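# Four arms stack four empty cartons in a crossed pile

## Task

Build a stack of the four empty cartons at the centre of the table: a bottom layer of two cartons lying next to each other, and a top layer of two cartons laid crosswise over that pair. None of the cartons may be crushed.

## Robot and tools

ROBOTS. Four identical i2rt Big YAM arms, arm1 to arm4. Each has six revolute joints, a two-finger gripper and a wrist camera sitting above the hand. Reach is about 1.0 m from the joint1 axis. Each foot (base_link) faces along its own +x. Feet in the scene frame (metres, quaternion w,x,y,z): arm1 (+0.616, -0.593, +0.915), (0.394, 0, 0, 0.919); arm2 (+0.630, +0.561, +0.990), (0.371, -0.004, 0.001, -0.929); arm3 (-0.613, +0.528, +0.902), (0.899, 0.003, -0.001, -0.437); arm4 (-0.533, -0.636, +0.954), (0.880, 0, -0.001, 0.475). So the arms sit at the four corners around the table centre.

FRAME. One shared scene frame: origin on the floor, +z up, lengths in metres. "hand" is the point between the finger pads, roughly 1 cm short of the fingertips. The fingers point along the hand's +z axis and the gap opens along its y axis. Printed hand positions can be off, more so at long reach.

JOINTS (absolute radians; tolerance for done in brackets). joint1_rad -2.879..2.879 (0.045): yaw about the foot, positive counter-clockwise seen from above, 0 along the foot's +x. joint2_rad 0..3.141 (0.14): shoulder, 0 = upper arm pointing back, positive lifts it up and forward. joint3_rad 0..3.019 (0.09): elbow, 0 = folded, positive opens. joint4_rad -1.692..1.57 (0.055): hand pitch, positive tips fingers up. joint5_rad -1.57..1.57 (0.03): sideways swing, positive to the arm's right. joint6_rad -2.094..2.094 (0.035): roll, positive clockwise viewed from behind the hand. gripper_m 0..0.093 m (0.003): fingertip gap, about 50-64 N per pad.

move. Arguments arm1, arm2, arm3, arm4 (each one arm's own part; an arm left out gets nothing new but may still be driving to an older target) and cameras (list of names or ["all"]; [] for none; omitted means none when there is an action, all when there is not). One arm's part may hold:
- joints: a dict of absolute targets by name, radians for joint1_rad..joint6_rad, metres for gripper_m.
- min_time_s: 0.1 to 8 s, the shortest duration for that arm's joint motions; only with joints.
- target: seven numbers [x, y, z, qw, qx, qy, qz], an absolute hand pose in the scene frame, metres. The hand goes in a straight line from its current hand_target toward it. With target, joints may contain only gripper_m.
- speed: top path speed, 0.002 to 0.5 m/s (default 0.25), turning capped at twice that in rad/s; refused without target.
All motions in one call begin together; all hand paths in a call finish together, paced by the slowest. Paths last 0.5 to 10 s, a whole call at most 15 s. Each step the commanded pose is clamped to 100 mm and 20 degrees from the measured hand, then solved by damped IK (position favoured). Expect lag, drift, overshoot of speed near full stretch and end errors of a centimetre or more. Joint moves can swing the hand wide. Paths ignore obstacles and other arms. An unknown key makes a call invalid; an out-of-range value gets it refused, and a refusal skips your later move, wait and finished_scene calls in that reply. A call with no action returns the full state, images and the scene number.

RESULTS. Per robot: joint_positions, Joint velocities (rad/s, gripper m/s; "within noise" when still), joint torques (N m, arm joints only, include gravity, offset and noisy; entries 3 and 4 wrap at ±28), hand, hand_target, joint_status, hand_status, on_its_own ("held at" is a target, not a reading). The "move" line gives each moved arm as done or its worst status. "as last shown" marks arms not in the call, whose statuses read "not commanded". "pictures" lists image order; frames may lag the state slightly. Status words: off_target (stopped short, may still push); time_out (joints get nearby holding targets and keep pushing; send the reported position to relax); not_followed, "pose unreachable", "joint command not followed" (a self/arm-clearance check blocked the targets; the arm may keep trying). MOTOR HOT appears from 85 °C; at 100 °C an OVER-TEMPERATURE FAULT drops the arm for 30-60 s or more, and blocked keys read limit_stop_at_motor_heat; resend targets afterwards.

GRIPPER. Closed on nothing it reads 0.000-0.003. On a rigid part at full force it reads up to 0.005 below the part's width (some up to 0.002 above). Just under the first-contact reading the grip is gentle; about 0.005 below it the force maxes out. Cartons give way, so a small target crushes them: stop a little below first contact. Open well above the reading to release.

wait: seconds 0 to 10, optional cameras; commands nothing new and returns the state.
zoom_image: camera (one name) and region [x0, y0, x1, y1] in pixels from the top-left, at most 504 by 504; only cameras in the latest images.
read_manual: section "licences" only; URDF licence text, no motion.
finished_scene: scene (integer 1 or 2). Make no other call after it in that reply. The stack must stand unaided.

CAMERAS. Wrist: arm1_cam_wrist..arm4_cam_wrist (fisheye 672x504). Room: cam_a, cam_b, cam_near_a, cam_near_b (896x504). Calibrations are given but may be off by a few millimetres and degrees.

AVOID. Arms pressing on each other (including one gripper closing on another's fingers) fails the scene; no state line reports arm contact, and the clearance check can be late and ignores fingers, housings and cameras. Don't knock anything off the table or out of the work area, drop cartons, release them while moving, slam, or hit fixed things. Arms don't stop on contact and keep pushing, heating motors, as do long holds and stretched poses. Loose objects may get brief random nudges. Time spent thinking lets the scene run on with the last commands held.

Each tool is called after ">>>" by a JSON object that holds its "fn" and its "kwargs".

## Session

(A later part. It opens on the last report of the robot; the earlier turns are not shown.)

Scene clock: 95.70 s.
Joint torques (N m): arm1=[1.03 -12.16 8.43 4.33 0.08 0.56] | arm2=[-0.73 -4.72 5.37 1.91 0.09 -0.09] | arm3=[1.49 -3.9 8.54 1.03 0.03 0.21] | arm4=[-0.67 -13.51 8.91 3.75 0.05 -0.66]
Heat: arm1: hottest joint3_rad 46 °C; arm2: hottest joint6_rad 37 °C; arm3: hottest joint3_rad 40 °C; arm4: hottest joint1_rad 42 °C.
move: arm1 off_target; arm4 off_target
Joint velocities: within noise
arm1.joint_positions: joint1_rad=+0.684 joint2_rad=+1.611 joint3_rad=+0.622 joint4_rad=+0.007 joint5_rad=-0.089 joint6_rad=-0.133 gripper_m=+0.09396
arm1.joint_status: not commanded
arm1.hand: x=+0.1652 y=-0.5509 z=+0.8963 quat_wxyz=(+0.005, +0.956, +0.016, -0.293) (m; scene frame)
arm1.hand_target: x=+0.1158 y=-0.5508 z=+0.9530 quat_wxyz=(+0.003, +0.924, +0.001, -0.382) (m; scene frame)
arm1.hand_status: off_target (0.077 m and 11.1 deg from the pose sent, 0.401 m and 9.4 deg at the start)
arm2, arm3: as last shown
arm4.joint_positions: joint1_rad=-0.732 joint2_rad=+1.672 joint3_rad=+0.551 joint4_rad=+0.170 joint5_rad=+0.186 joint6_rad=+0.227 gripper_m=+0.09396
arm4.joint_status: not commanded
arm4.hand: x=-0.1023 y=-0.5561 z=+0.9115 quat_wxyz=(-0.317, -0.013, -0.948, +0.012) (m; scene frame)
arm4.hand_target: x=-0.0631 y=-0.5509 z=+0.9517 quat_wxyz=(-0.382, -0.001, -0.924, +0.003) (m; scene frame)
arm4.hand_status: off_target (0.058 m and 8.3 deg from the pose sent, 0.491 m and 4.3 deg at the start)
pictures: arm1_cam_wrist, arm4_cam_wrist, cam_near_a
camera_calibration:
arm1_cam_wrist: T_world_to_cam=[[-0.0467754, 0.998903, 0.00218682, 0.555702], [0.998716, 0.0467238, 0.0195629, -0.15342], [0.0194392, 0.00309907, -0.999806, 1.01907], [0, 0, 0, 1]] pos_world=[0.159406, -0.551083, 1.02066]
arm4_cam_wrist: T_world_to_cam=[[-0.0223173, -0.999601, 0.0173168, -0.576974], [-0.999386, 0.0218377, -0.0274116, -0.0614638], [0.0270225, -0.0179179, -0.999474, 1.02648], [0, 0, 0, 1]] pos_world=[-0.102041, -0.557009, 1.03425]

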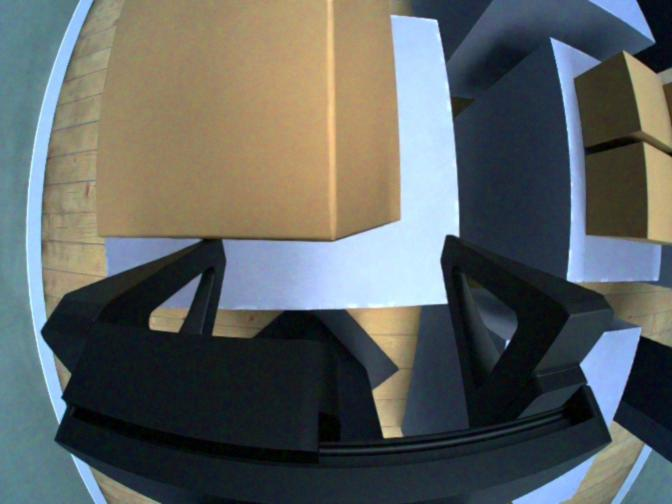

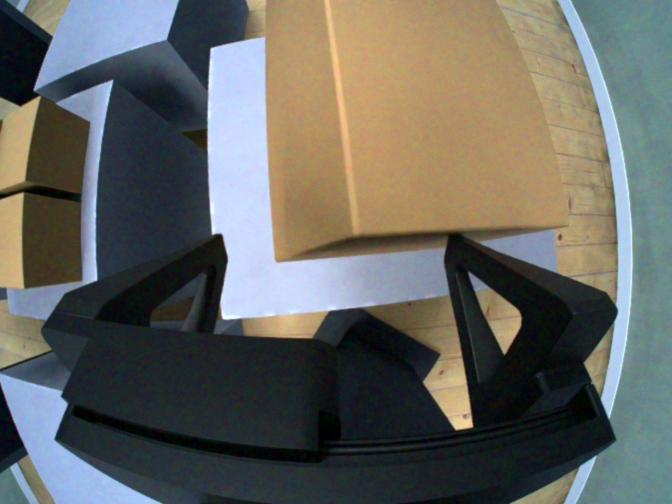

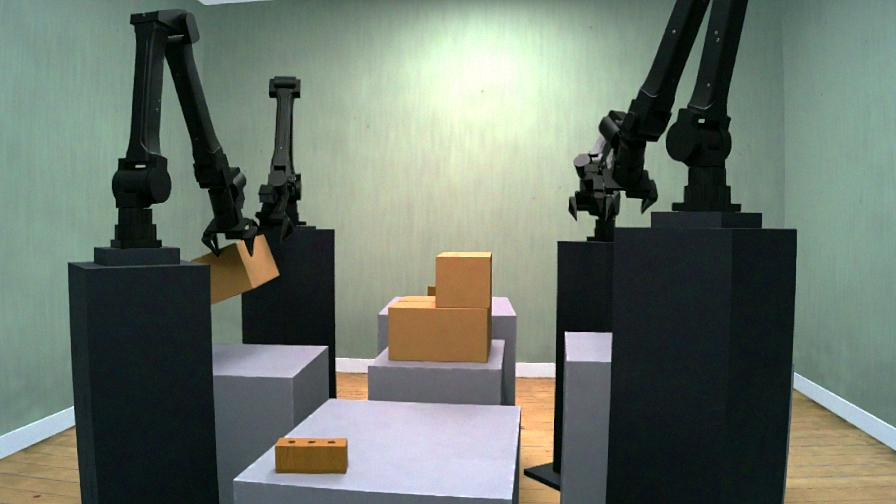

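>>> {"fn": "move", "kwargs": {"arm1": {"target":[0.115,-0.54,0.75,0,0.9239,0,-0.3827],"speed":0.12}, "arm4": {"target":[-0.06,-0.54,0.74,0.3827,0,0.9239,0],"speed":0.12}, "cameras": ["cam_near_a"]}}

>>> {"fn": "move", "kwargs": {"arm1": {"target":[0.12,-0.52,0.69,0,0.9239,0,-0.3827],"speed":0.06}, "arm4": {"target":[-0.065,-0.52,0.69,0.3827,0,0.9239,0],"speed":0.06}, "cameras": ["cam_near_a","arm1_cam_wrist","arm4_cam_wrist"]}}

Scene clock: 99.27 s.
Joint torques (N m): arm1=[-1.32 -11.22 5.16 3.23 -0.11 0.3] | arm2=[-0.67 -4.31 5.3 1.88 0.07 -0.12] | arm3=[1.38 -3.78 8.54 1.06 0.03 0.21] | arm4=[0.97 -14.21 5.12 2.91 0.28 -0.42]
Heat: arm1: hottest joint3_rad 46 °C; arm2: hottest joint6_rad 37 °C; arm3: hottest joint3_rad 40 °C; arm4: hottest joint1_rad 42 °C.
move: arm1 off_target; arm4 off_target
Joint velocities: within noise
arm1.joint_positions: joint1_rad=+0.684 joint2_rad=+2.212 joint3_rad=+0.637 joint4_rad=+0.658 joint5_rad=-0.096 joint6_rad=-0.123 gripper_m=+0.09396
arm1.joint_status: not commanded
arm1.hand: x=+0.1658 y=-0.5524 z=+0.7301 quat_wxyz=(+0.006, +0.946, +0.014, -0.324) (m; scene frame)
arm1.hand_target: x=+0.1184 y=-0.5400 z=+0.7534 quat_wxyz=(+0.000, +0.924, +0.001, -0.382) (m; scene frame)
arm1.hand_status: off_target (0.056 m and 7.4 deg from the pose sent, 0.155 m and 11.1 deg at the start)
arm2.joint_positions: joint1_rad=-0.209 joint2_rad=+1.268 joint3_rad=+0.249 joint4_rad=+0.139 joint5_rad=+0.373 joint6_rad=+0.411 gripper_m=+0.09396
arm2.joint_status: not commanded
arm2.hand: x=+0.3200 y=+0.4464 z=+0.9977 quat_wxyz=(+0.001, -0.925, -0.001, +0.379) (m; scene frame)
arm2.hand_target: x=+0.3200 y=+0.4500 z=+0.9998 quat_wxyz=(+0.000, -0.924, +0.000, +0.383) (m; scene frame)
arm2.hand_status: not commanded
arm3.joint_positions: joint1_rad=+0.509 joint2_rad=+0.851 joint3_rad=+0.337 joint4_rad=-0.318 joint5_rad=-0.266 joint6_rad=-0.288 gripper_m=+0.09396
arm3.joint_status: not commanded
arm3.hand: x=-0.3020 y=+0.4464 z=+0.9957 quat_wxyz=(-0.380, -0.003, -0.925, +0.001) (m; scene frame)
arm3.hand_target: x=-0.3000 y=+0.4499 z=+1.0000 quat_wxyz=(-0.383, +0.000, -0.924, +0.000) (m; scene frame)
arm3.hand_status: not commanded
arm4.joint_positions: joint1_rad=-0.731 joint2_rad=+2.372 joint3_rad=+0.657 joint4_rad=+0.803 joint5_rad=+0.192 joint6_rad=+0.221 gripper_m=+0.09396
arm4.joint_status: not commanded
arm4.hand: x=-0.1025 y=-0.5567 z=+0.7277 quat_wxyz=(-0.334, -0.013, -0.942, +0.011) (m; scene frame)
arm4.hand_target: x=-0.0624 y=-0.5403 z=+0.7427 quat_wxyz=(-0.382, -0.001, -0.924, +0.000) (m; scene frame)
arm4.hand_status: off_target (0.047 m and 6.2 deg from the pose sent, 0.177 m and 8.3 deg at the start)
pictures: cam_near_a

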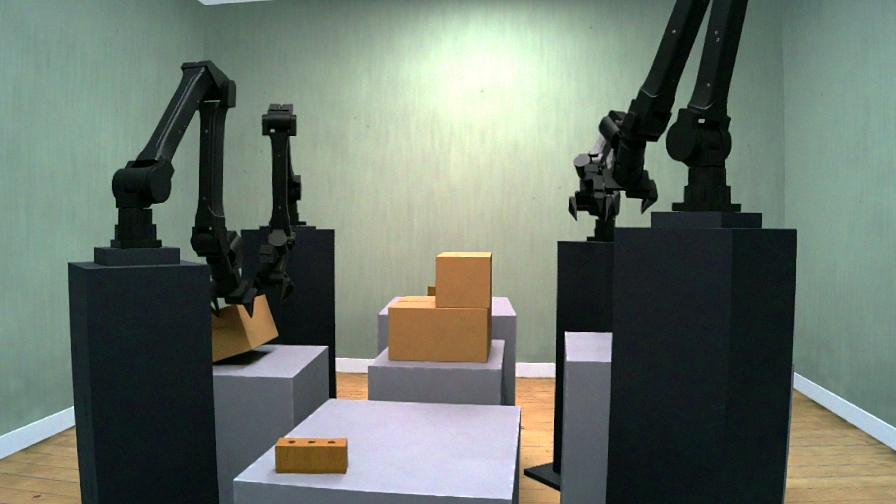

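Scene clock: 100.97 s.
Joint torques (N m): arm1=[-1.44 -11.16 4.27 2.97 -0.02 0.2] | arm2=[0.15 -4.13 5.38 1.89 0.1 -0.14] | arm3=[1.44 -3.96 8.54 1.05 0.03 0.21] | arm4=[1.26 -13.92 4.59 2.67 0.12 -0.28]
Heat: arm1: hottest joint3_rad 46 °C; arm2: hottest joint6_rad 37 °C; arm3: hottest joint3_rad 40 °C; arm4: hottest joint1_rad 42 °C.
move: arm1 off_target; arm4 off_target
Joint velocities: within noise
arm1.joint_positions: joint1_rad=+0.632 joint2_rad=+2.403 joint3_rad=+0.711 joint4_rad=+0.786 joint5_rad=-0.136 joint6_rad=-0.150 gripper_m=+0.09396
arm1.joint_status: not commanded
arm1.hand: x=+0.1656 y=-0.5355 z=+0.6768 quat_wxyz=(+0.011, +0.943, +0.009, -0.332) (m; scene frame)
arm1.hand_target: x=+0.1228 y=-0.5201 z=+0.6929 quat_wxyz=(+0.000, +0.924, +0.000, -0.382) (m; scene frame)
arm1.hand_status: off_target (0.050 m and 6.5 deg from the pose sent, 0.069 m and 7.4 deg at the start)
arm2, arm3: as last shown
arm4.joint_positions: joint1_rad=-0.677 joint2_rad=+2.523 joint3_rad=+0.739 joint4_rad=+0.876 joint5_rad=+0.235 joint6_rad=+0.246 gripper_m=+0.09396
arm4.joint_status: not commanded
arm4.hand: x=-0.1025 y=-0.5396 z=+0.6841 quat_wxyz=(-0.342, -0.006, -0.940, +0.016) (m; scene frame)
arm4.hand_target: x=-0.0670 y=-0.5202 z=+0.6927 quat_wxyz=(-0.382, +0.000, -0.924, +0.000) (m; scene frame)
arm4.hand_status: off_target (0.043 m and 5.4 deg from the pose sent, 0.065 m and 6.2 deg at the start)
pictures: arm1_cam_wrist, arm4_cam_wrist, cam_near_a
camera_calibration:
arm1_cam_wrist: T_world_to_cam=[[-0.0363237, 0.999283, -0.0106933, 0.547968], [0.997454, 0.035596, -0.0617921, -0.100789], [-0.0613671, -0.0129106, -0.998032, 0.803164], [0, 0, 0, 1]] pos_world=[0.169724, -0.533618, 0.801215]
arm4_cam_wrist: T_world_to_cam=[[-0.0128419, -0.999445, 0.030729, -0.564537], [-0.99677, 0.010359, -0.0796398, -0.0385105], [0.0792773, -0.0316525, -0.99635, 0.795272], [0, 0, 0, 1]] pos_world=[-0.108683, -0.538653, 0.80665]

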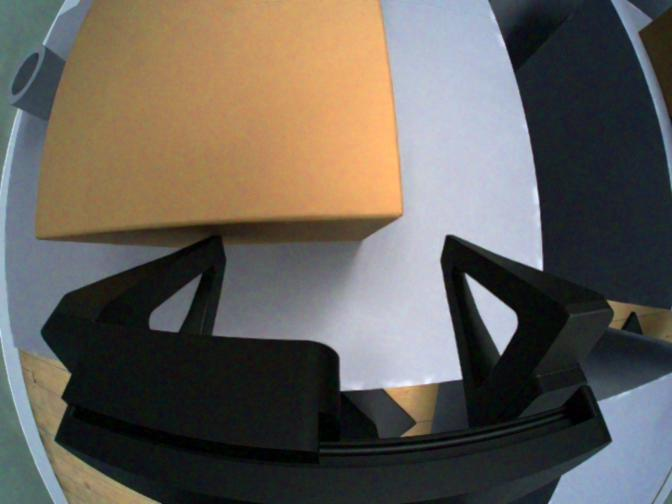

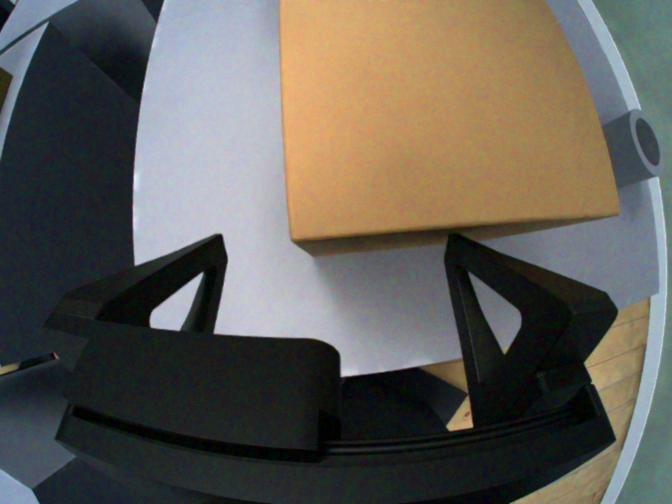

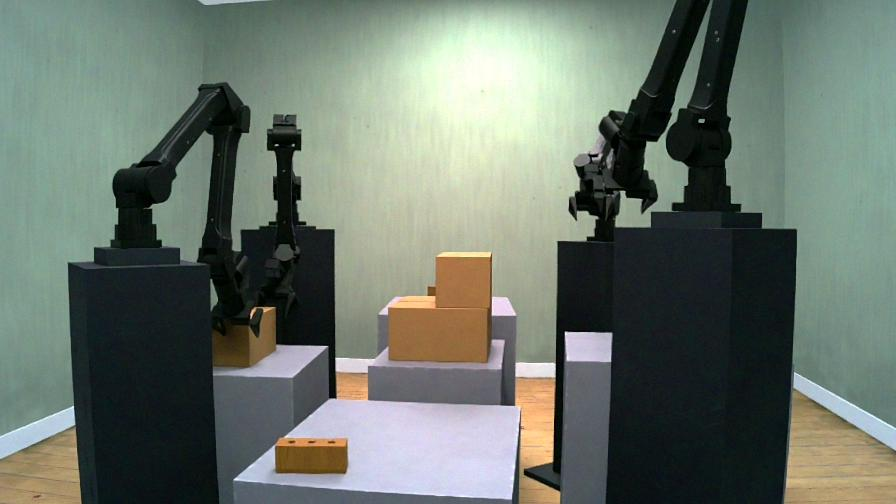

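>>> {"fn": "move", "kwargs": {"arm1": {"target":[0.215,-0.59,0.70,0,0.9239,0,-0.3827],"speed":0.12}, "arm4": {"target":[-0.16,-0.60,0.70,0.3827,0,0.9239,0],"speed":0.12}}}

>>> {"fn": "move", "kwargs": {"arm1": {"joints":{"gripper_m":0.0}}, "arm4": {"joints":{"gripper_m":0.0}}, "cameras": ["arm1_cam_wrist","arm4_cam_wrist"]}}

Scene clock: 104.17 s.
Joint torques (N m): arm1=[1.08 -8.82 -2.21 2.1 0.14 0.16] | arm2=[0.62 -4.66 5.38 1.94 0.07 -0.13] | arm3=[1.44 -3.78 8.53 1.03 0.03 0.21] | arm4=[-1.03 -10.7 -4.29 1.88 0.07 -0.24]
Heat: arm1: hottest joint3_rad 45 °C; arm2: hottest joint1_rad 36 °C; arm3: hottest joint3_rad 41 °C; arm4: hottest joint1_rad 42 °C.
move: arm1 done; arm4 off_target
Joint velocities: within noise
arm1.joint_positions: joint1_rad=+0.786 joint2_rad=+2.437 joint3_rad=+0.541 joint4_rad=+1.117 joint5_rad=-0.010 joint6_rad=-0.015 gripper_m=+0.09396
arm1.joint_status: not commanded
arm1.hand: x=+0.2070 y=-0.5844 z=+0.7028 quat_wxyz=(-0.003, +0.923, -0.003, -0.386) (m; scene frame)
arm1.hand_target: x=+0.2150 y=-0.5898 z=+0.7001 quat_wxyz=(+0.000, +0.924, +0.000, -0.382) (m; scene frame)
arm1.hand_status: done (0.010 m and 0.6 deg from the pose sent, 0.077 m and 6.5 deg at the start)
arm2, arm3: as last shown
arm4.joint_positions: joint1_rad=-0.831 joint2_rad=+2.609 joint3_rad=+0.572 joint4_rad=+1.271 joint5_rad=+0.107 joint6_rad=+0.112 gripper_m=+0.09396
arm4.joint_status: not commanded
arm4.hand: x=-0.1454 y=-0.5929 z=+0.7059 quat_wxyz=(-0.395, +0.001, -0.919, -0.005) (m; scene frame)
arm4.hand_target: x=-0.1599 y=-0.5997 z=+0.7003 quat_wxyz=(-0.382, +0.000, -0.924, +0.000) (m; scene frame)
arm4.hand_status: off_target (0.017 m and 1.6 deg from the pose sent, 0.085 m and 5.4 deg at the start)
pictures: none

Scene clock: 105.00 s.
Joint torques (N m): arm1=[1.08 -8.82 -2.19 2.09 0.13 0.15] | arm2=[-0.5 -3.72 5.45 1.84 0.08 -0.11] | arm3=[1.38 -3.84 8.53 1.05 0.03 0.21] | arm4=[-0.79 -10.87 -4.29 1.91 0.1 -0.25]
Heat: arm1: hottest joint3_rad 45 °C; arm2: hottest joint1_rad 36 °C; arm3: hottest joint3_rad 41 °C; arm4: hottest joint1_rad 42 °C.
move: arm1 done; arm4 done
Joint velocities: within noise
arm1.joint_positions: joint1_rad=+0.786 joint2_rad=+2.437 joint3_rad=+0.541 joint4_rad=+1.118 joint5_rad=-0.009 joint6_rad=-0.014 gripper_m=+0.00039
arm1.joint_status: all done
arm1.hand: x=+0.2069 y=-0.5843 z=+0.7028 quat_wxyz=(-0.003, +0.922, -0.003, -0.386) (m; scene frame)
arm1.hand_target: x=+0.2150 y=-0.5897 z=+0.7002 quat_wxyz=(+0.000, +0.924, +0.000, -0.383) (m; scene frame)
arm1.hand_status: not commanded
arm2, arm3: as last shown
arm4.joint_positions: joint1_rad=-0.831 joint2_rad=+2.609 joint3_rad=+0.572 joint4_rad=+1.271 joint5_rad=+0.107 joint6_rad=+0.112 gripper_m=+0.00024
arm4.joint_status: all done
arm4.hand: x=-0.1454 y=-0.5928 z=+0.7058 quat_wxyz=(-0.395, +0.001, -0.919, -0.005) (m; scene frame)
arm4.hand_target: x=-0.1600 y=-0.5997 z=+0.7003 quat_wxyz=(-0.382, +0.000, -0.924, +0.000) (m; scene frame)
arm4.hand_status: not commanded
pictures: arm1_cam_wrist, arm4_cam_wrist
camera_calibration:
arm1_cam_wrist: T_world_to_cam=[[-0.00411479, 0.99996, 0.00799301, 0.579055], [0.98415, 0.00546659, -0.177254, -0.0724149], [-0.177291, 0.00713696, -0.984133, 0.856983], [0, 0, 0, 1]] pos_world=[0.225585, -0.584752, 0.825921]
arm4_cam_wrist: T_world_to_cam=[[0.0155097, -0.999875, -0.00306325, -0.591304], [-0.981272, -0.0146327, -0.19207, -0.0121211], [0.192001, 0.00598484, -0.981376, 0.846837], [0, 0, 0, 1]] pos_world=[-0.165317, -0.596476, 0.826926]

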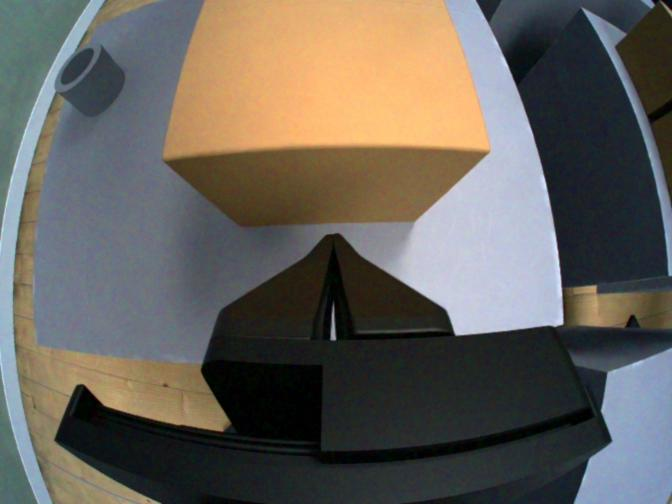

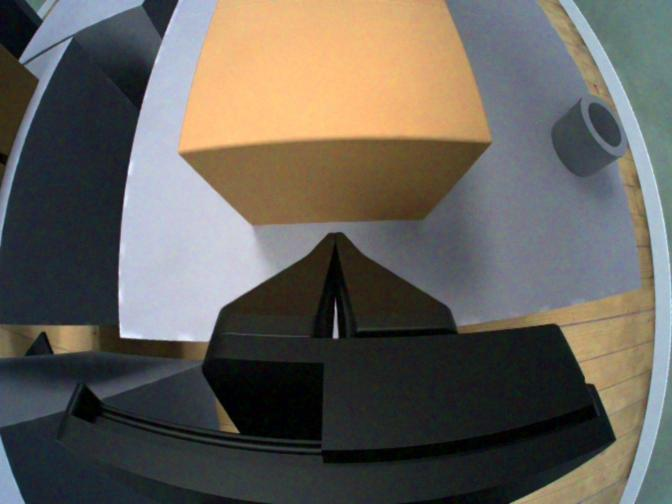

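>>> {"fn": "move", "kwargs": {"arm1": {"target":[0.135,-0.593,0.71,0,0.9239,0,-0.3827],"speed":0.06}, "arm4": {"target":[-0.075,-0.601,0.71,0.3827,0,0.9239,0],"speed":0.06}, "cameras": ["arm1_cam_wrist","arm4_cam_wrist"]}}

>>> {"fn": "move", "kwargs": {"arm1": {"target":[0.135,-0.593,0.92,0,0.9239,0,-0.3827],"speed":0.1}, "arm4": {"target":[-0.075,-0.601,0.92,0.3827,0,0.9239,0],"speed":0.1}, "cameras": ["arm1_cam_wrist","arm4_cam_wrist","cam_near_a"]}}

Scene clock: 108.13 s.
Joint torques (N m): arm1=[1.38 -13.27 2.13 1.37 0.12 0.16] | arm2=[0.62 -4.54 5.35 2.03 0.06 -0.1] | arm3=[1.38 -3.84 8.53 1.09 0.03 0.21] | arm4=[-1.14 -15.79 1.77 1.44 0.14 -0.25]
Heat: arm1: hottest joint3_rad 44 °C; arm2: hottest joint1_rad 36 °C; arm3: hottest joint3_rad 41 °C; arm4: hottest joint1_rad 42 °C.
move: arm1 off_target; arm4 off_target
Joint velocities: within noise
arm1.joint_positions: joint1_rad=+0.795 joint2_rad=+2.384 joint3_rad=+0.661 joint4_rad=+0.868 joint5_rad=-0.001 joint6_rad=-0.006 gripper_m=+0.00035
arm1.joint_status: not commanded
arm1.hand: x=+0.1672 y=-0.5859 z=+0.6915 quat_wxyz=(-0.003, +0.937, -0.004, -0.350) (m; scene frame)
arm1.hand_target: x=+0.1361 y=-0.5932 z=+0.7109 quat_wxyz=(+0.000, +0.924, +0.000, -0.383) (m; scene frame)
arm1.hand_status: off_target (0.038 m and 4.0 deg from the pose sent, 0.073 m and 0.6 deg at the start)
arm2, arm3: as last shown
arm4.joint_positions: joint1_rad=-0.866 joint2_rad=+2.518 joint3_rad=+0.672 joint4_rad=+0.993 joint5_rad=+0.078 joint6_rad=+0.082 gripper_m=+0.00019
arm4.joint_status: not commanded
arm4.hand: x=-0.1059 y=-0.5965 z=+0.6967 quat_wxyz=(-0.353, +0.006, -0.935, -0.001) (m; scene frame)
arm4.hand_target: x=-0.0759 y=-0.6012 z=+0.7111 quat_wxyz=(-0.383, +0.000, -0.924, +0.000) (m; scene frame)
arm4.hand_status: off_target (0.034 m and 3.7 deg from the pose sent, 0.071 m and 1.6 deg at the start)
pictures: arm1_cam_wrist, arm4_cam_wrist
camera_calibration:
arm1_cam_wrist: T_world_to_cam=[[-0.00214741, 0.999979, 0.00610878, 0.581543], [0.994855, 0.00275509, -0.101276, -0.0912606], [-0.101291, 0.00585987, -0.99484, 0.832638], [0, 0, 0, 1]] pos_world=[0.176378, -0.586158, 0.815546]
arm4_cam_wrist: T_world_to_cam=[[0.0224705, -0.999722, 0.00715134, -0.601913], [-0.994279, -0.0230942, -0.104289, -0.0428848], [0.104425, -0.00476699, -0.994521, 0.823764], [0, 0, 0, 1]] pos_world=[-0.115136, -0.59881, 0.819083]

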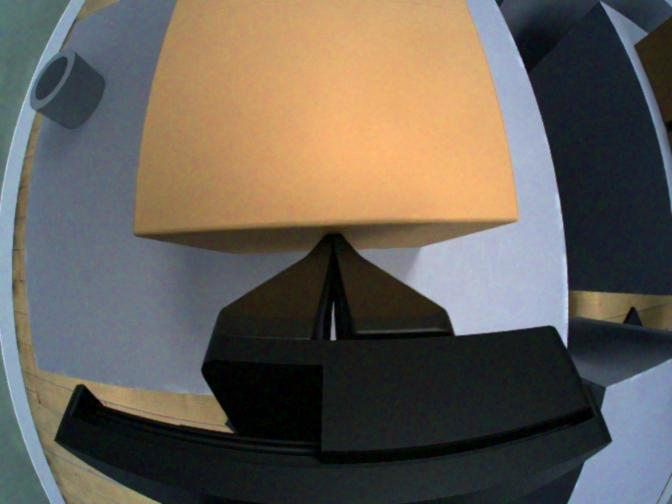

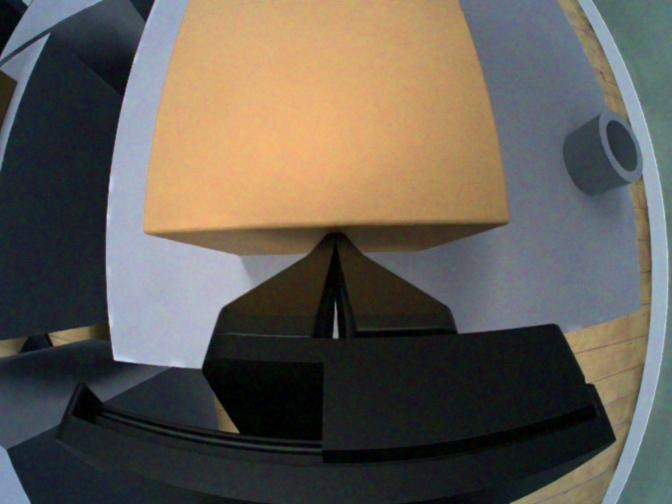

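Scene clock: 110.90 s.
Joint torques (N m): arm1=[1.38 -10.99 7.35 2.17 0.06 0.15] | arm2=[-0.21 -4.37 5.52 1.74 0.09 -0.11] | arm3=[1.38 -3.9 8.54 1.05 0.03 0.21] | arm4=[-1.08 -13.22 7.16 1.94 0.17 -0.24]
Heat: arm1: hottest joint3_rad 44 °C; arm2: hottest joint1_rad 36 °C; arm3: hottest joint3_rad 41 °C; arm4: hottest joint1_rad 42 °C.
move: arm1 off_target; arm4 off_target
Joint velocities: within noise
arm1.joint_positions: joint1_rad=+0.795 joint2_rad=+1.645 joint3_rad=+0.539 joint4_rad=+0.210 joint5_rad=+0.000 joint6_rad=-0.005 gripper_m=+0.00035
arm1.joint_status: not commanded
arm1.hand: x=+0.1718 y=-0.5856 z=+0.8830 quat_wxyz=(-0.003, +0.944, -0.005, -0.331) (m; scene frame)
arm1.hand_target: x=+0.1374 y=-0.5931 z=+0.9210 quat_wxyz=(+0.001, +0.924, +0.000, -0.383) (m; scene frame)
arm1.hand_status: off_target (0.053 m and 6.4 deg from the pose sent, 0.231 m and 4.0 deg at the start)
arm2, arm3: as last shown
arm4.joint_positions: joint1_rad=-0.868 joint2_rad=+1.738 joint3_rad=+0.488 joint4_rad=+0.380 joint5_rad=+0.078 joint6_rad=+0.082 gripper_m=+0.00019
arm4.joint_status: not commanded
arm4.hand: x=-0.1024 y=-0.5975 z=+0.8949 quat_wxyz=(-0.345, +0.005, -0.939, +0.001) (m; scene frame)
arm4.hand_target: x=-0.0761 y=-0.6012 z=+0.9205 quat_wxyz=(-0.383, +0.000, -0.924, +0.000) (m; scene frame)
arm4.hand_status: off_target (0.037 m and 4.7 deg from the pose sent, 0.226 m and 3.7 deg at the start)
pictures: arm1_cam_wrist, arm4_cam_wrist, cam_near_a
camera_calibration:
arm1_cam_wrist: T_world_to_cam=[[-0.00117587, 0.999979, 0.00635244, 0.579655], [0.998161, 0.00155874, -0.060606, -0.113632], [-0.0606146, 0.00626949, -0.998142, 1.01988], [0, 0, 0, 1]] pos_world=[0.175924, -0.58586, 1.00742]
arm4_cam_wrist: T_world_to_cam=[[0.0200072, -0.99976, 0.0089479, -0.606286], [-0.996032, -0.0207072, -0.0865515, -0.0333027], [0.086716, -0.00718074, -0.996207, 1.01882], [0, 0, 0, 1]] pos_world=[-0.109388, -0.599514, 1.0175]

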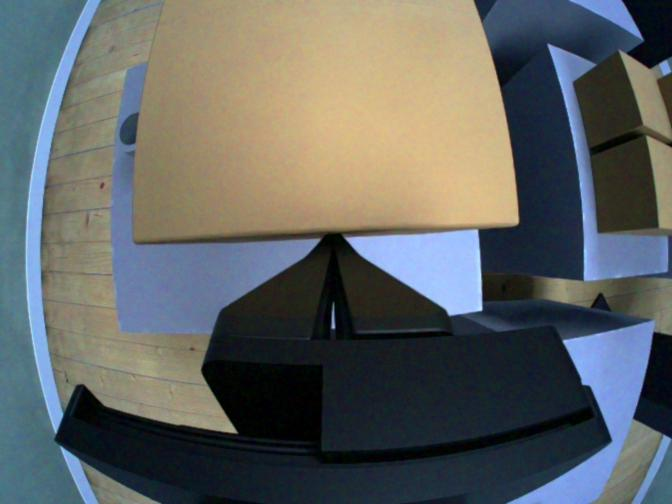

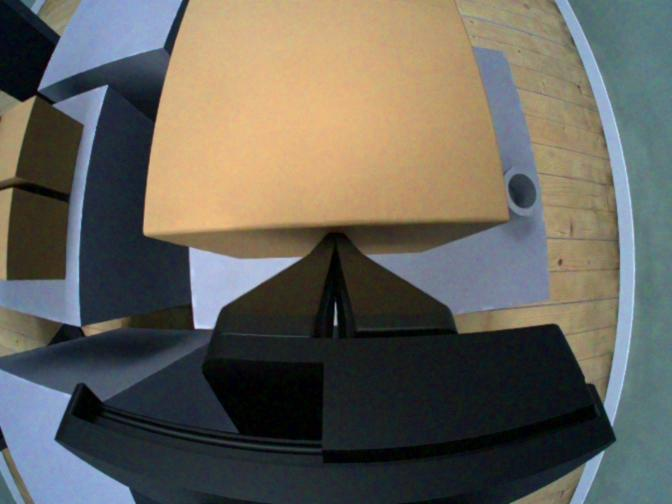

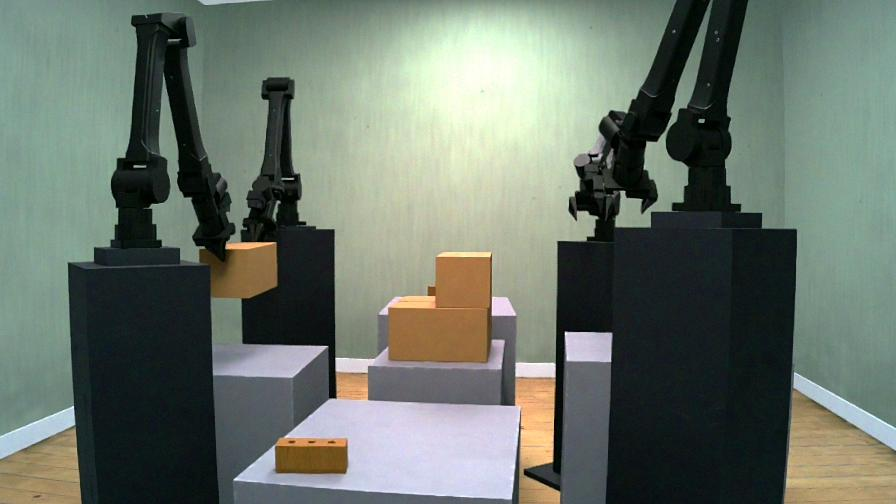

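>>> {"fn": "move", "kwargs": {"arm1": {"target":[0.118,-0.35,0.955,0,0.9239,0,-0.3827],"speed":0.12}, "arm4": {"target":[-0.09,-0.355,0.95,0.3827,0,0.9239,0],"speed":0.12}, "cameras": ["cam_near_a"]}}

>>> {"fn": "move", "kwargs": {"arm1": {"target":[0.103,-0.082,0.965,0,0.9239,0,-0.3827],"speed":0.12}, "arm4": {"target":[-0.1,-0.085,0.955,0.3827,0,0.9239,0],"speed":0.12}, "cameras": ["arm1_cam_wrist","arm4_cam_wrist","cam_near_a","cam_near_b"]}}

Scene clock: 114.77 s.
Joint torques (N m): arm1=[0.09 -9.64 11.07 1.59 -0.61 0.03] | arm2=[-0.38 -4.42 5.27 1.99 0.07 -0.13] | arm3=[1.44 -3.9 8.54 1.02 0.03 0.21] | arm4=[-0.21 -11.63 12.88 1.4 0.82 -0.11]
Heat: arm1: hottest joint3_rad 44 °C; arm2: hottest joint1_rad 36 °C; arm3: hottest joint3_rad 41 °C; arm4: hottest joint1_rad 42 °C.
move: arm1 off_target; arm4 off_target
Joint velocities: within noise
arm1.joint_positions: joint1_rad=+0.234 joint2_rad=+1.678 joint3_rad=+0.790 joint4_rad=-0.073 joint5_rad=-0.381 joint6_rad=-0.423 gripper_m=+0.00035
arm1.joint_status: not commanded
arm1.hand: x=+0.1567 y=-0.3709 z=+0.9253 quat_wxyz=(+0.017, +0.938, -0.015, -0.346) (m; scene frame)
arm1.hand_target: x=+0.1216 y=-0.3518 z=+0.9573 quat_wxyz=(+0.000, +0.924, +0.000, -0.383) (m; scene frame)
arm1.hand_status: off_target (0.053 m and 5.3 deg from the pose sent, 0.252 m and 6.4 deg at the start)
arm2, arm3: as last shown
arm4.joint_positions: joint1_rad=-0.262 joint2_rad=+1.737 joint3_rad=+0.724 joint4_rad=+0.012 joint5_rad=+0.476 joint6_rad=+0.550 gripper_m=+0.00019
arm4.joint_status: not commanded
arm4.hand: x=-0.1230 y=-0.3786 z=+0.9307 quat_wxyz=(-0.355, +0.017, -0.935, +0.018) (m; scene frame)
arm4.hand_target: x=-0.0926 y=-0.3566 z=+0.9521 quat_wxyz=(-0.383, +0.000, -0.924, +0.000) (m; scene frame)
arm4.hand_status: off_target (0.045 m and 4.4 deg from the pose sent, 0.249 m and 4.7 deg at the start)
pictures: cam_near_a

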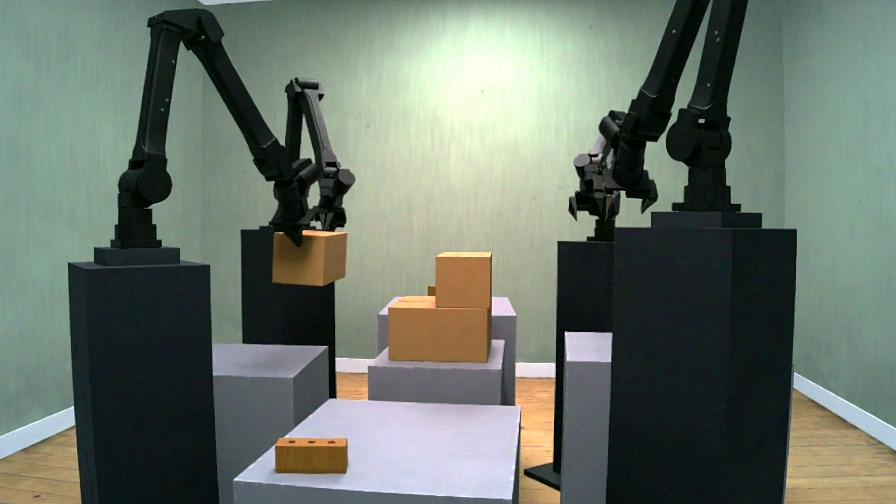

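Scene clock: 117.87 s.
Joint torques (N m): arm1=[2.26 -15.91 12.88 1.35 -1.12 0.03] | arm2=[0.32 -4.42 5.33 1.85 0.12 -0.12] | arm3=[1.38 -3.9 8.54 1.05 0.03 0.21] | arm4=[-2.43 -18.49 15.2 0.99 1.33 -0.1]
Heat: arm1: hottest joint3_rad 45 °C; arm2: hottest joint1_rad 36 °C; arm3: hottest joint3_rad 41 °C; arm4: hottest joint1_rad 42 °C.
move: arm1 off_target; arm4 off_target
Joint velocities: within noise
arm1.joint_positions: joint1_rad=-0.136 joint2_rad=+2.078 joint3_rad=+1.475 joint4_rad=-0.520 joint5_rad=-0.572 joint6_rad=-0.740 gripper_m=+0.00035
arm1.joint_status: not commanded
arm1.hand: x=+0.1449 y=-0.1001 z=+0.9278 quat_wxyz=(+0.025, +0.937, -0.034, -0.347) (m; scene frame)
arm1.hand_target: x=+0.1065 y=-0.0863 z=+0.9670 quat_wxyz=(+0.000, +0.924, +0.000, -0.383) (m; scene frame)
arm1.hand_status: off_target (0.059 m and 6.5 deg from the pose sent, 0.297 m and 5.3 deg at the start)
arm2, arm3: as last shown
arm4.joint_positions: joint1_rad=+0.104 joint2_rad=+2.119 joint3_rad=+1.453 joint4_rad=-0.508 joint5_rad=+0.642 joint6_rad=+0.892 gripper_m=+0.00019
arm4.joint_status: not commanded
arm4.hand: x=-0.1368 y=-0.0981 z=+0.9406 quat_wxyz=(-0.362, +0.032, -0.932, +0.011) (m; scene frame)
arm4.hand_target: x=-0.1017 y=-0.0880 z=+0.9564 quat_wxyz=(-0.383, +0.000, -0.924, +0.000) (m; scene frame)
arm4.hand_status: off_target (0.042 m and 4.6 deg from the pose sent, 0.296 m and 4.4 deg at the start)
pictures: arm1_cam_wrist, arm4_cam_wrist, cam_near_a, cam_near_b
camera_calibration:
arm1_cam_wrist: T_world_to_cam=[[0.0347919, 0.997225, -0.0658121, 0.155421], [0.994693, -0.0409333, -0.0943974, -0.0571486], [-0.0968294, -0.0621786, -0.993357, 1.05383], [0, 0, 0, 1]] pos_world=[0.15348, -0.0918028, 1.05166]
arm4_cam_wrist: T_world_to_cam=[[0.0610038, -0.996931, 0.04907, -0.13854], [-0.990395, -0.066569, -0.121191, -0.0244445], [0.124085, -0.0412056, -0.991416, 1.06811], [0, 0, 0, 1]] pos_world=[-0.148295, -0.0957299, 1.06277]

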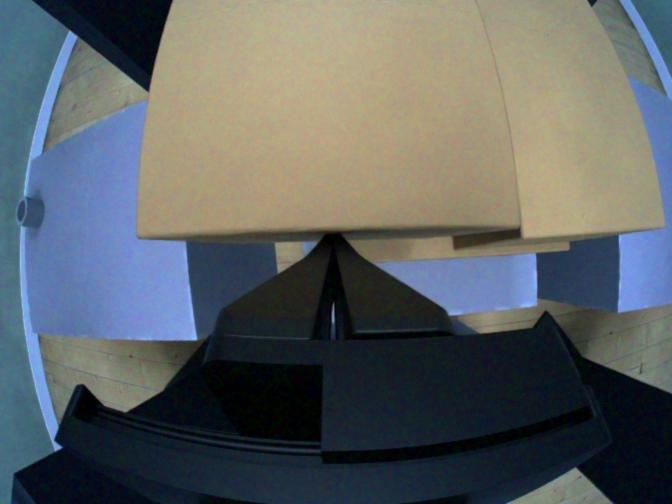

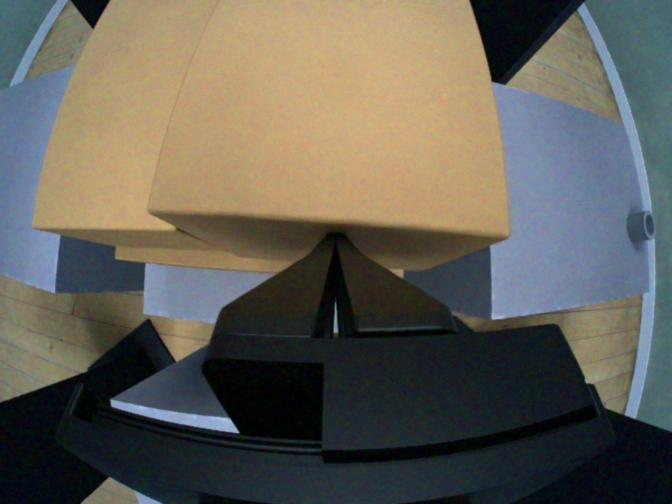

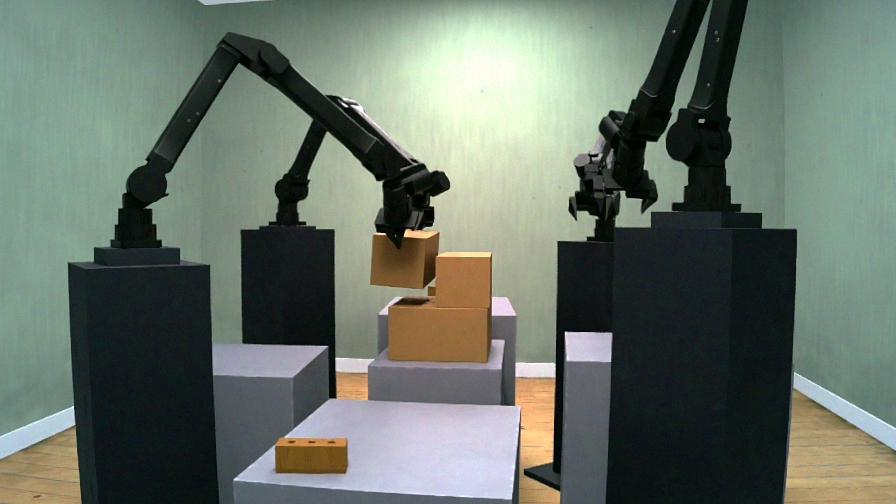

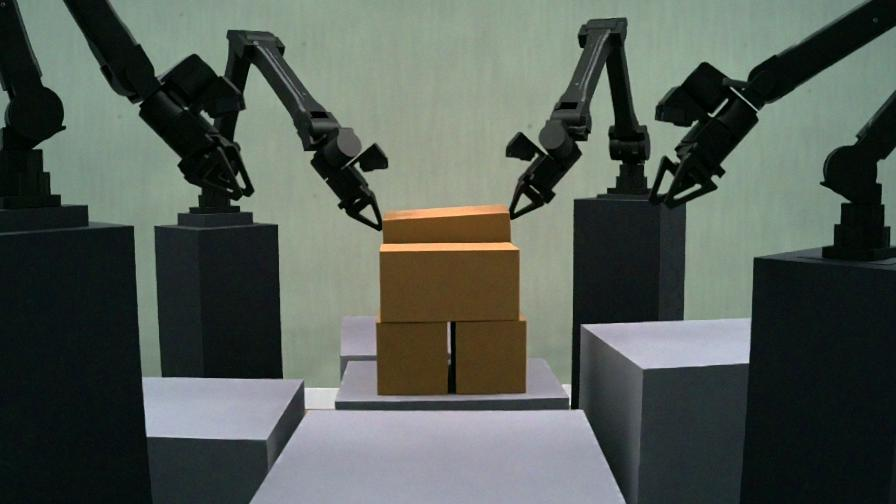

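>>> {"fn": "move", "kwargs": {"arm1": {"target":[0.108,-0.075,0.885,0,0.9239,0,-0.3827],"speed":0.06}, "arm4": {"target":[-0.104,-0.078,0.87,0.3827,0,0.9239,0],"speed":0.06}, "cameras": ["arm1_cam_wrist","arm4_cam_wrist","cam_near_a","cam_near_b"]}}

Scene clock: 120.70 s.
Joint torques (N m): arm1=[2.14 -14.8 11.12 2.18 -0.83 0.03] | arm2=[0.09 -4.48 5.29 2.07 0.11 -0.11] | arm3=[1.38 -3.72 8.54 1.05 0.03 0.21] | arm4=[-2.14 -17.9 13.46 1.85 1.04 -0.1]
Heat: arm1: hottest joint3_rad 45 °C; arm2: hottest joint1_rad 36 °C; arm3: hottest joint3_rad 41 °C; arm4: hottest joint1_rad 42 °C.
move: arm1 off_target; arm4 off_target
Joint velocities: within noise
arm1.joint_positions: joint1_rad=-0.147 joint2_rad=+2.184 joint3_rad=+1.475 joint4_rad=-0.404 joint5_rad=-0.588 joint6_rad=-0.753 gripper_m=+0.00035
arm1.joint_status: not commanded
arm1.hand: x=+0.1446 y=-0.0907 z=+0.8708 quat_wxyz=(+0.022, +0.934, -0.030, -0.355) (m; scene frame)
arm1.hand_target: x=+0.1102 y=-0.0781 z=+0.8868 quat_wxyz=(+0.000, +0.924, +0.000, -0.383) (m; scene frame)
arm1.hand_status: off_target (0.042 m and 5.4 deg from the pose sent, 0.062 m and 6.5 deg at the start)
arm2.joint_positions: joint1_rad=-0.209 joint2_rad=+1.268 joint3_rad=+0.249 joint4_rad=+0.139 joint5_rad=+0.373 joint6_rad=+0.411 gripper_m=+0.09396
arm2.joint_status: not commanded
arm2.hand: x=+0.3200 y=+0.4464 z=+0.9977 quat_wxyz=(+0.001, -0.925, -0.001, +0.379) (m; scene frame)
arm2.hand_target: x=+0.3200 y=+0.4500 z=+0.9998 quat_wxyz=(+0.000, -0.924, +0.000, +0.383) (m; scene frame)
arm2.hand_status: not commanded
arm3.joint_positions: joint1_rad=+0.509 joint2_rad=+0.851 joint3_rad=+0.337 joint4_rad=-0.318 joint5_rad=-0.266 joint6_rad=-0.288 gripper_m=+0.09396
arm3.joint_status: not commanded
arm3.hand: x=-0.3020 y=+0.4464 z=+0.9957 quat_wxyz=(-0.380, -0.003, -0.925, +0.001) (m; scene frame)
arm3.hand_target: x=-0.3000 y=+0.4499 z=+1.0000 quat_wxyz=(-0.383, +0.000, -0.924, +0.000) (m; scene frame)
arm3.hand_status: not commanded
arm4.joint_positions: joint1_rad=+0.113 joint2_rad=+2.253 joint3_rad=+1.472 joint4_rad=-0.397 joint5_rad=+0.656 joint6_rad=+0.906 gripper_m=+0.00019
arm4.joint_status: not commanded
arm4.hand: x=-0.1373 y=-0.0897 z=+0.8721 quat_wxyz=(-0.366, +0.029, -0.930, +0.012) (m; scene frame)
arm4.hand_target: x=-0.1056 y=-0.0806 z=+0.8715 quat_wxyz=(-0.383, +0.000, -0.924, +0.000) (m; scene frame)
arm4.hand_status: off_target (0.035 m and 4.1 deg from the pose sent, 0.080 m and 4.6 deg at the start)
pictures: arm1_cam_wrist, arm4_cam_wrist, cam_near_a, cam_near_b
camera_calibration:
arm1_cam_wrist: T_world_to_cam=[[0.027796, 0.99799, -0.0569462, 0.135631], [0.993113, -0.0340566, -0.112098, -0.0456483], [-0.113813, -0.0534382, -0.992064, 0.999862], [0, 0, 0, 1]] pos_world=[0.155361, -0.083482, 0.994534]
arm4_cam_wrist: T_world_to_cam=[[0.0544864, -0.997313, 0.0489678, -0.127707], [-0.989586, -0.0604776, -0.130618, -0.0237556], [0.133228, -0.041341, -0.990223, 1.0008], [0, 0, 0, 1]] pos_world=[-0.149885, -0.0874265, 0.994169]

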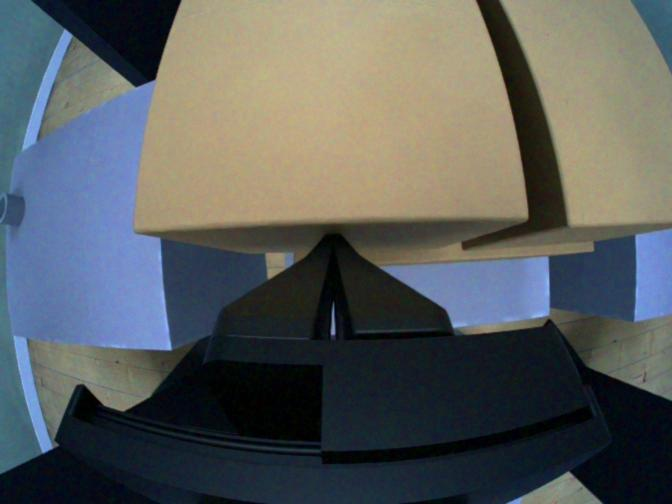

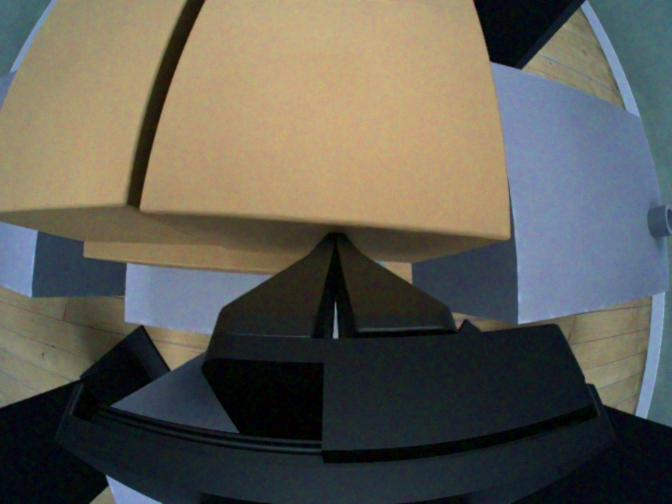

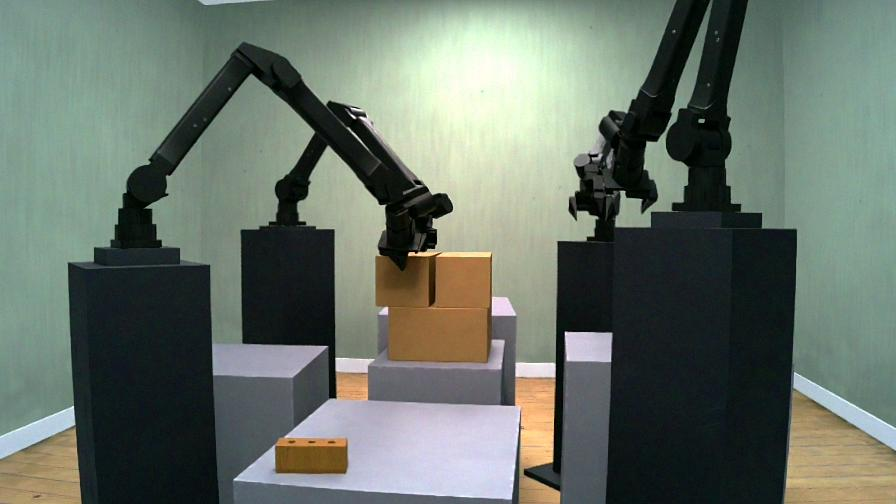

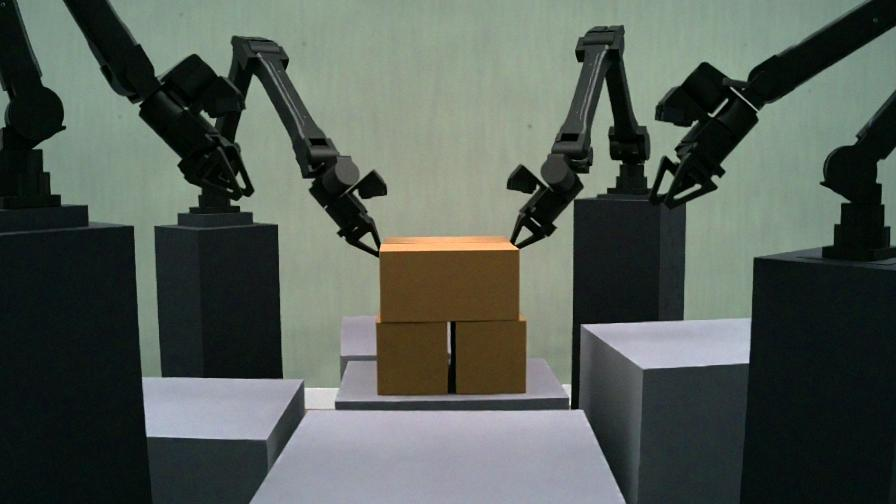

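>>> {"fn": "move", "kwargs": {"arm1": {"target":[0.125,-0.08,0.865,0,0.9239,0,-0.3827],"speed":0.06}, "arm4": {"target":[-0.12,-0.08,0.855,0.3827,0,0.9239,0],"speed":0.06}}}

>>> {"fn": "move", "kwargs": {"arm1": {"target":[0.25,-0.12,0.92,0,0.9239,0,-0.3827],"speed":0.12}, "arm4": {"target":[-0.25,-0.12,0.92,0.3827,0,0.9239,0],"speed":0.12}, "cameras": ["cam_near_a","cam_a"]}}

>>> {"fn": "finished_scene", "kwargs": {"scene": 1}}

Scene clock: 122.53 s.
Joint torques (N m): arm1=[1.2 -15.15 7.99 2 -0.73 0.03] | arm2=[0.67 -3.96 5.46 1.99 0.03 -0.08] | arm3=[1.38 -3.78 8.51 1.05 0.03 0.21] | arm4=[-1.44 -18.67 11.45 1.47 0.98 -0.1]
Heat: arm1: hottest joint3_rad 45 °C; arm2: hottest joint1_rad 36 °C; arm3: hottest joint3_rad 41 °C; arm4: hottest joint1_rad 42 °C.
move: arm1 off_target; arm4 off_target
Joint velocities: within noise
arm1.joint_positions: joint1_rad=-0.154 joint2_rad=+2.201 joint3_rad=+1.475 joint4_rad=-0.351 joint5_rad=-0.598 joint6_rad=-0.771 gripper_m=+0.00035
arm1.joint_status: not commanded
arm1.hand: x=+0.1427 y=-0.0829 z=+0.8656 quat_wxyz=(+0.007, +0.929, -0.017, -0.369) (m; scene frame)
arm1.hand_target: x=+0.1255 y=-0.0808 z=+0.8653 quat_wxyz=(+0.000, +0.924, +0.000, -0.382) (m; scene frame)
arm1.hand_status: off_target (0.018 m and 2.7 deg from the pose sent, 0.023 m and 5.4 deg at the start)
arm2, arm3: as last shown
arm4.joint_positions: joint1_rad=+0.121 joint2_rad=+2.275 joint3_rad=+1.472 joint4_rad=-0.364 joint5_rad=+0.666 joint6_rad=+0.929 gripper_m=+0.00019
arm4.joint_status: not commanded
arm4.hand: x=-0.1403 y=-0.0859 z=+0.8616 quat_wxyz=(-0.373, +0.019, -0.928, +0.005) (m; scene frame)
arm4.hand_target: x=-0.1208 y=-0.0811 z=+0.8556 quat_wxyz=(-0.383, +0.000, -0.924, +0.000) (m; scene frame)
arm4.hand_status: off_target (0.022 m and 2.6 deg from the pose sent, 0.026 m and 4.1 deg at the start)
pictures: none

Scene clock: 124.63 s.
Joint torques (N m): arm1=[-1.32 -15.97 5.15 0.5 -0.48 0.02] | arm2=[0.21 -4.48 5.55 1.84 0.11 -0.11] | arm3=[1.38 -3.84 8.51 1.05 0.02 0.21] | arm4=[0.62 -19.55 6.09 0.29 0.69 -0.06]
Heat: arm1: hottest joint3_rad 45 °C; arm2: hottest joint1_rad 36 °C; arm3: hottest joint3_rad 41 °C; arm4: hottest joint1_rad 42 °C.
move: arm1 off_target; arm4 done
Joint velocities: within noise
arm1.joint_positions: joint1_rad=-0.273 joint2_rad=+1.971 joint3_rad=+1.193 joint4_rad=-0.373 joint5_rad=-0.675 joint6_rad=-0.934 gripper_m=+0.00035
arm1.joint_status: not commanded
arm1.hand: x=+0.2435 y=-0.1228 z=+0.9081 quat_wxyz=(+0.007, +0.925, +0.000, -0.379) (m; scene frame)
arm1.hand_target: x=+0.2499 y=-0.1200 z=+0.9197 quat_wxyz=(+0.000, +0.924, +0.000, -0.383) (m; scene frame)
arm1.hand_status: off_target (0.014 m and 0.9 deg from the pose sent, 0.126 m and 2.7 deg at the start)
arm2, arm3: as last shown
arm4.joint_positions: joint1_rad=+0.270 joint2_rad=+2.060 joint3_rad=+1.255 joint4_rad=-0.470 joint5_rad=+0.739 joint6_rad=+1.151 gripper_m=+0.00019
arm4.joint_status: not commanded
arm4.hand: x=-0.2424 y=-0.1163 z=+0.9186 quat_wxyz=(-0.384, -0.003, -0.924, -0.002) (m; scene frame)
arm4.hand_target: x=-0.2497 y=-0.1199 z=+0.9200 quat_wxyz=(-0.383, +0.000, -0.924, +0.000) (m; scene frame)
arm4.hand_status: done (0.009 m and 0.4 deg from the pose sent, 0.129 m and 2.6 deg at the start)
pictures: cam_a, cam_near_a

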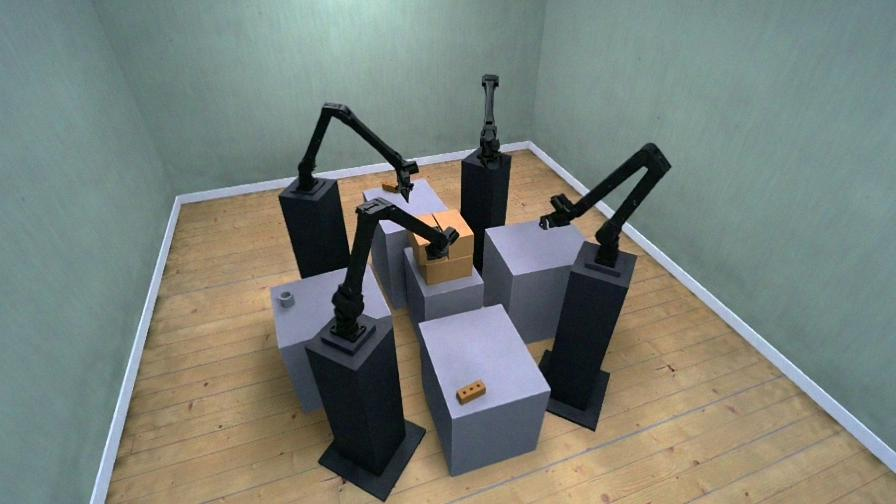

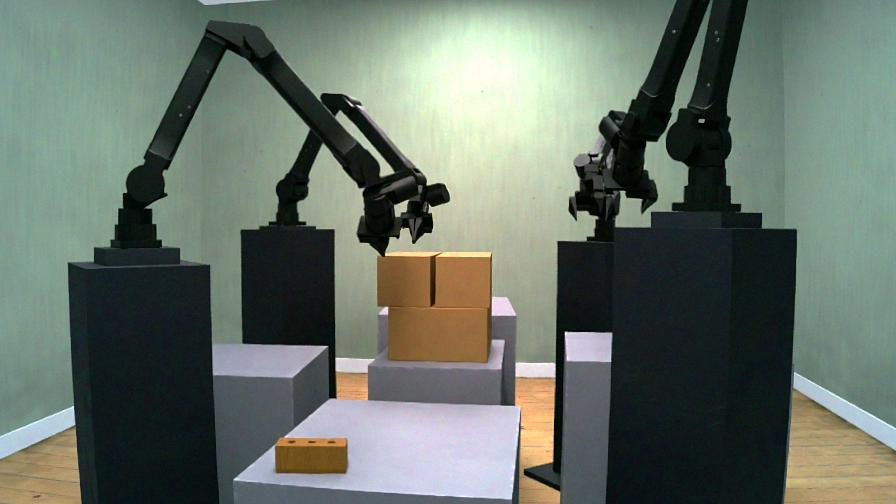

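The scene is finished: the task was done.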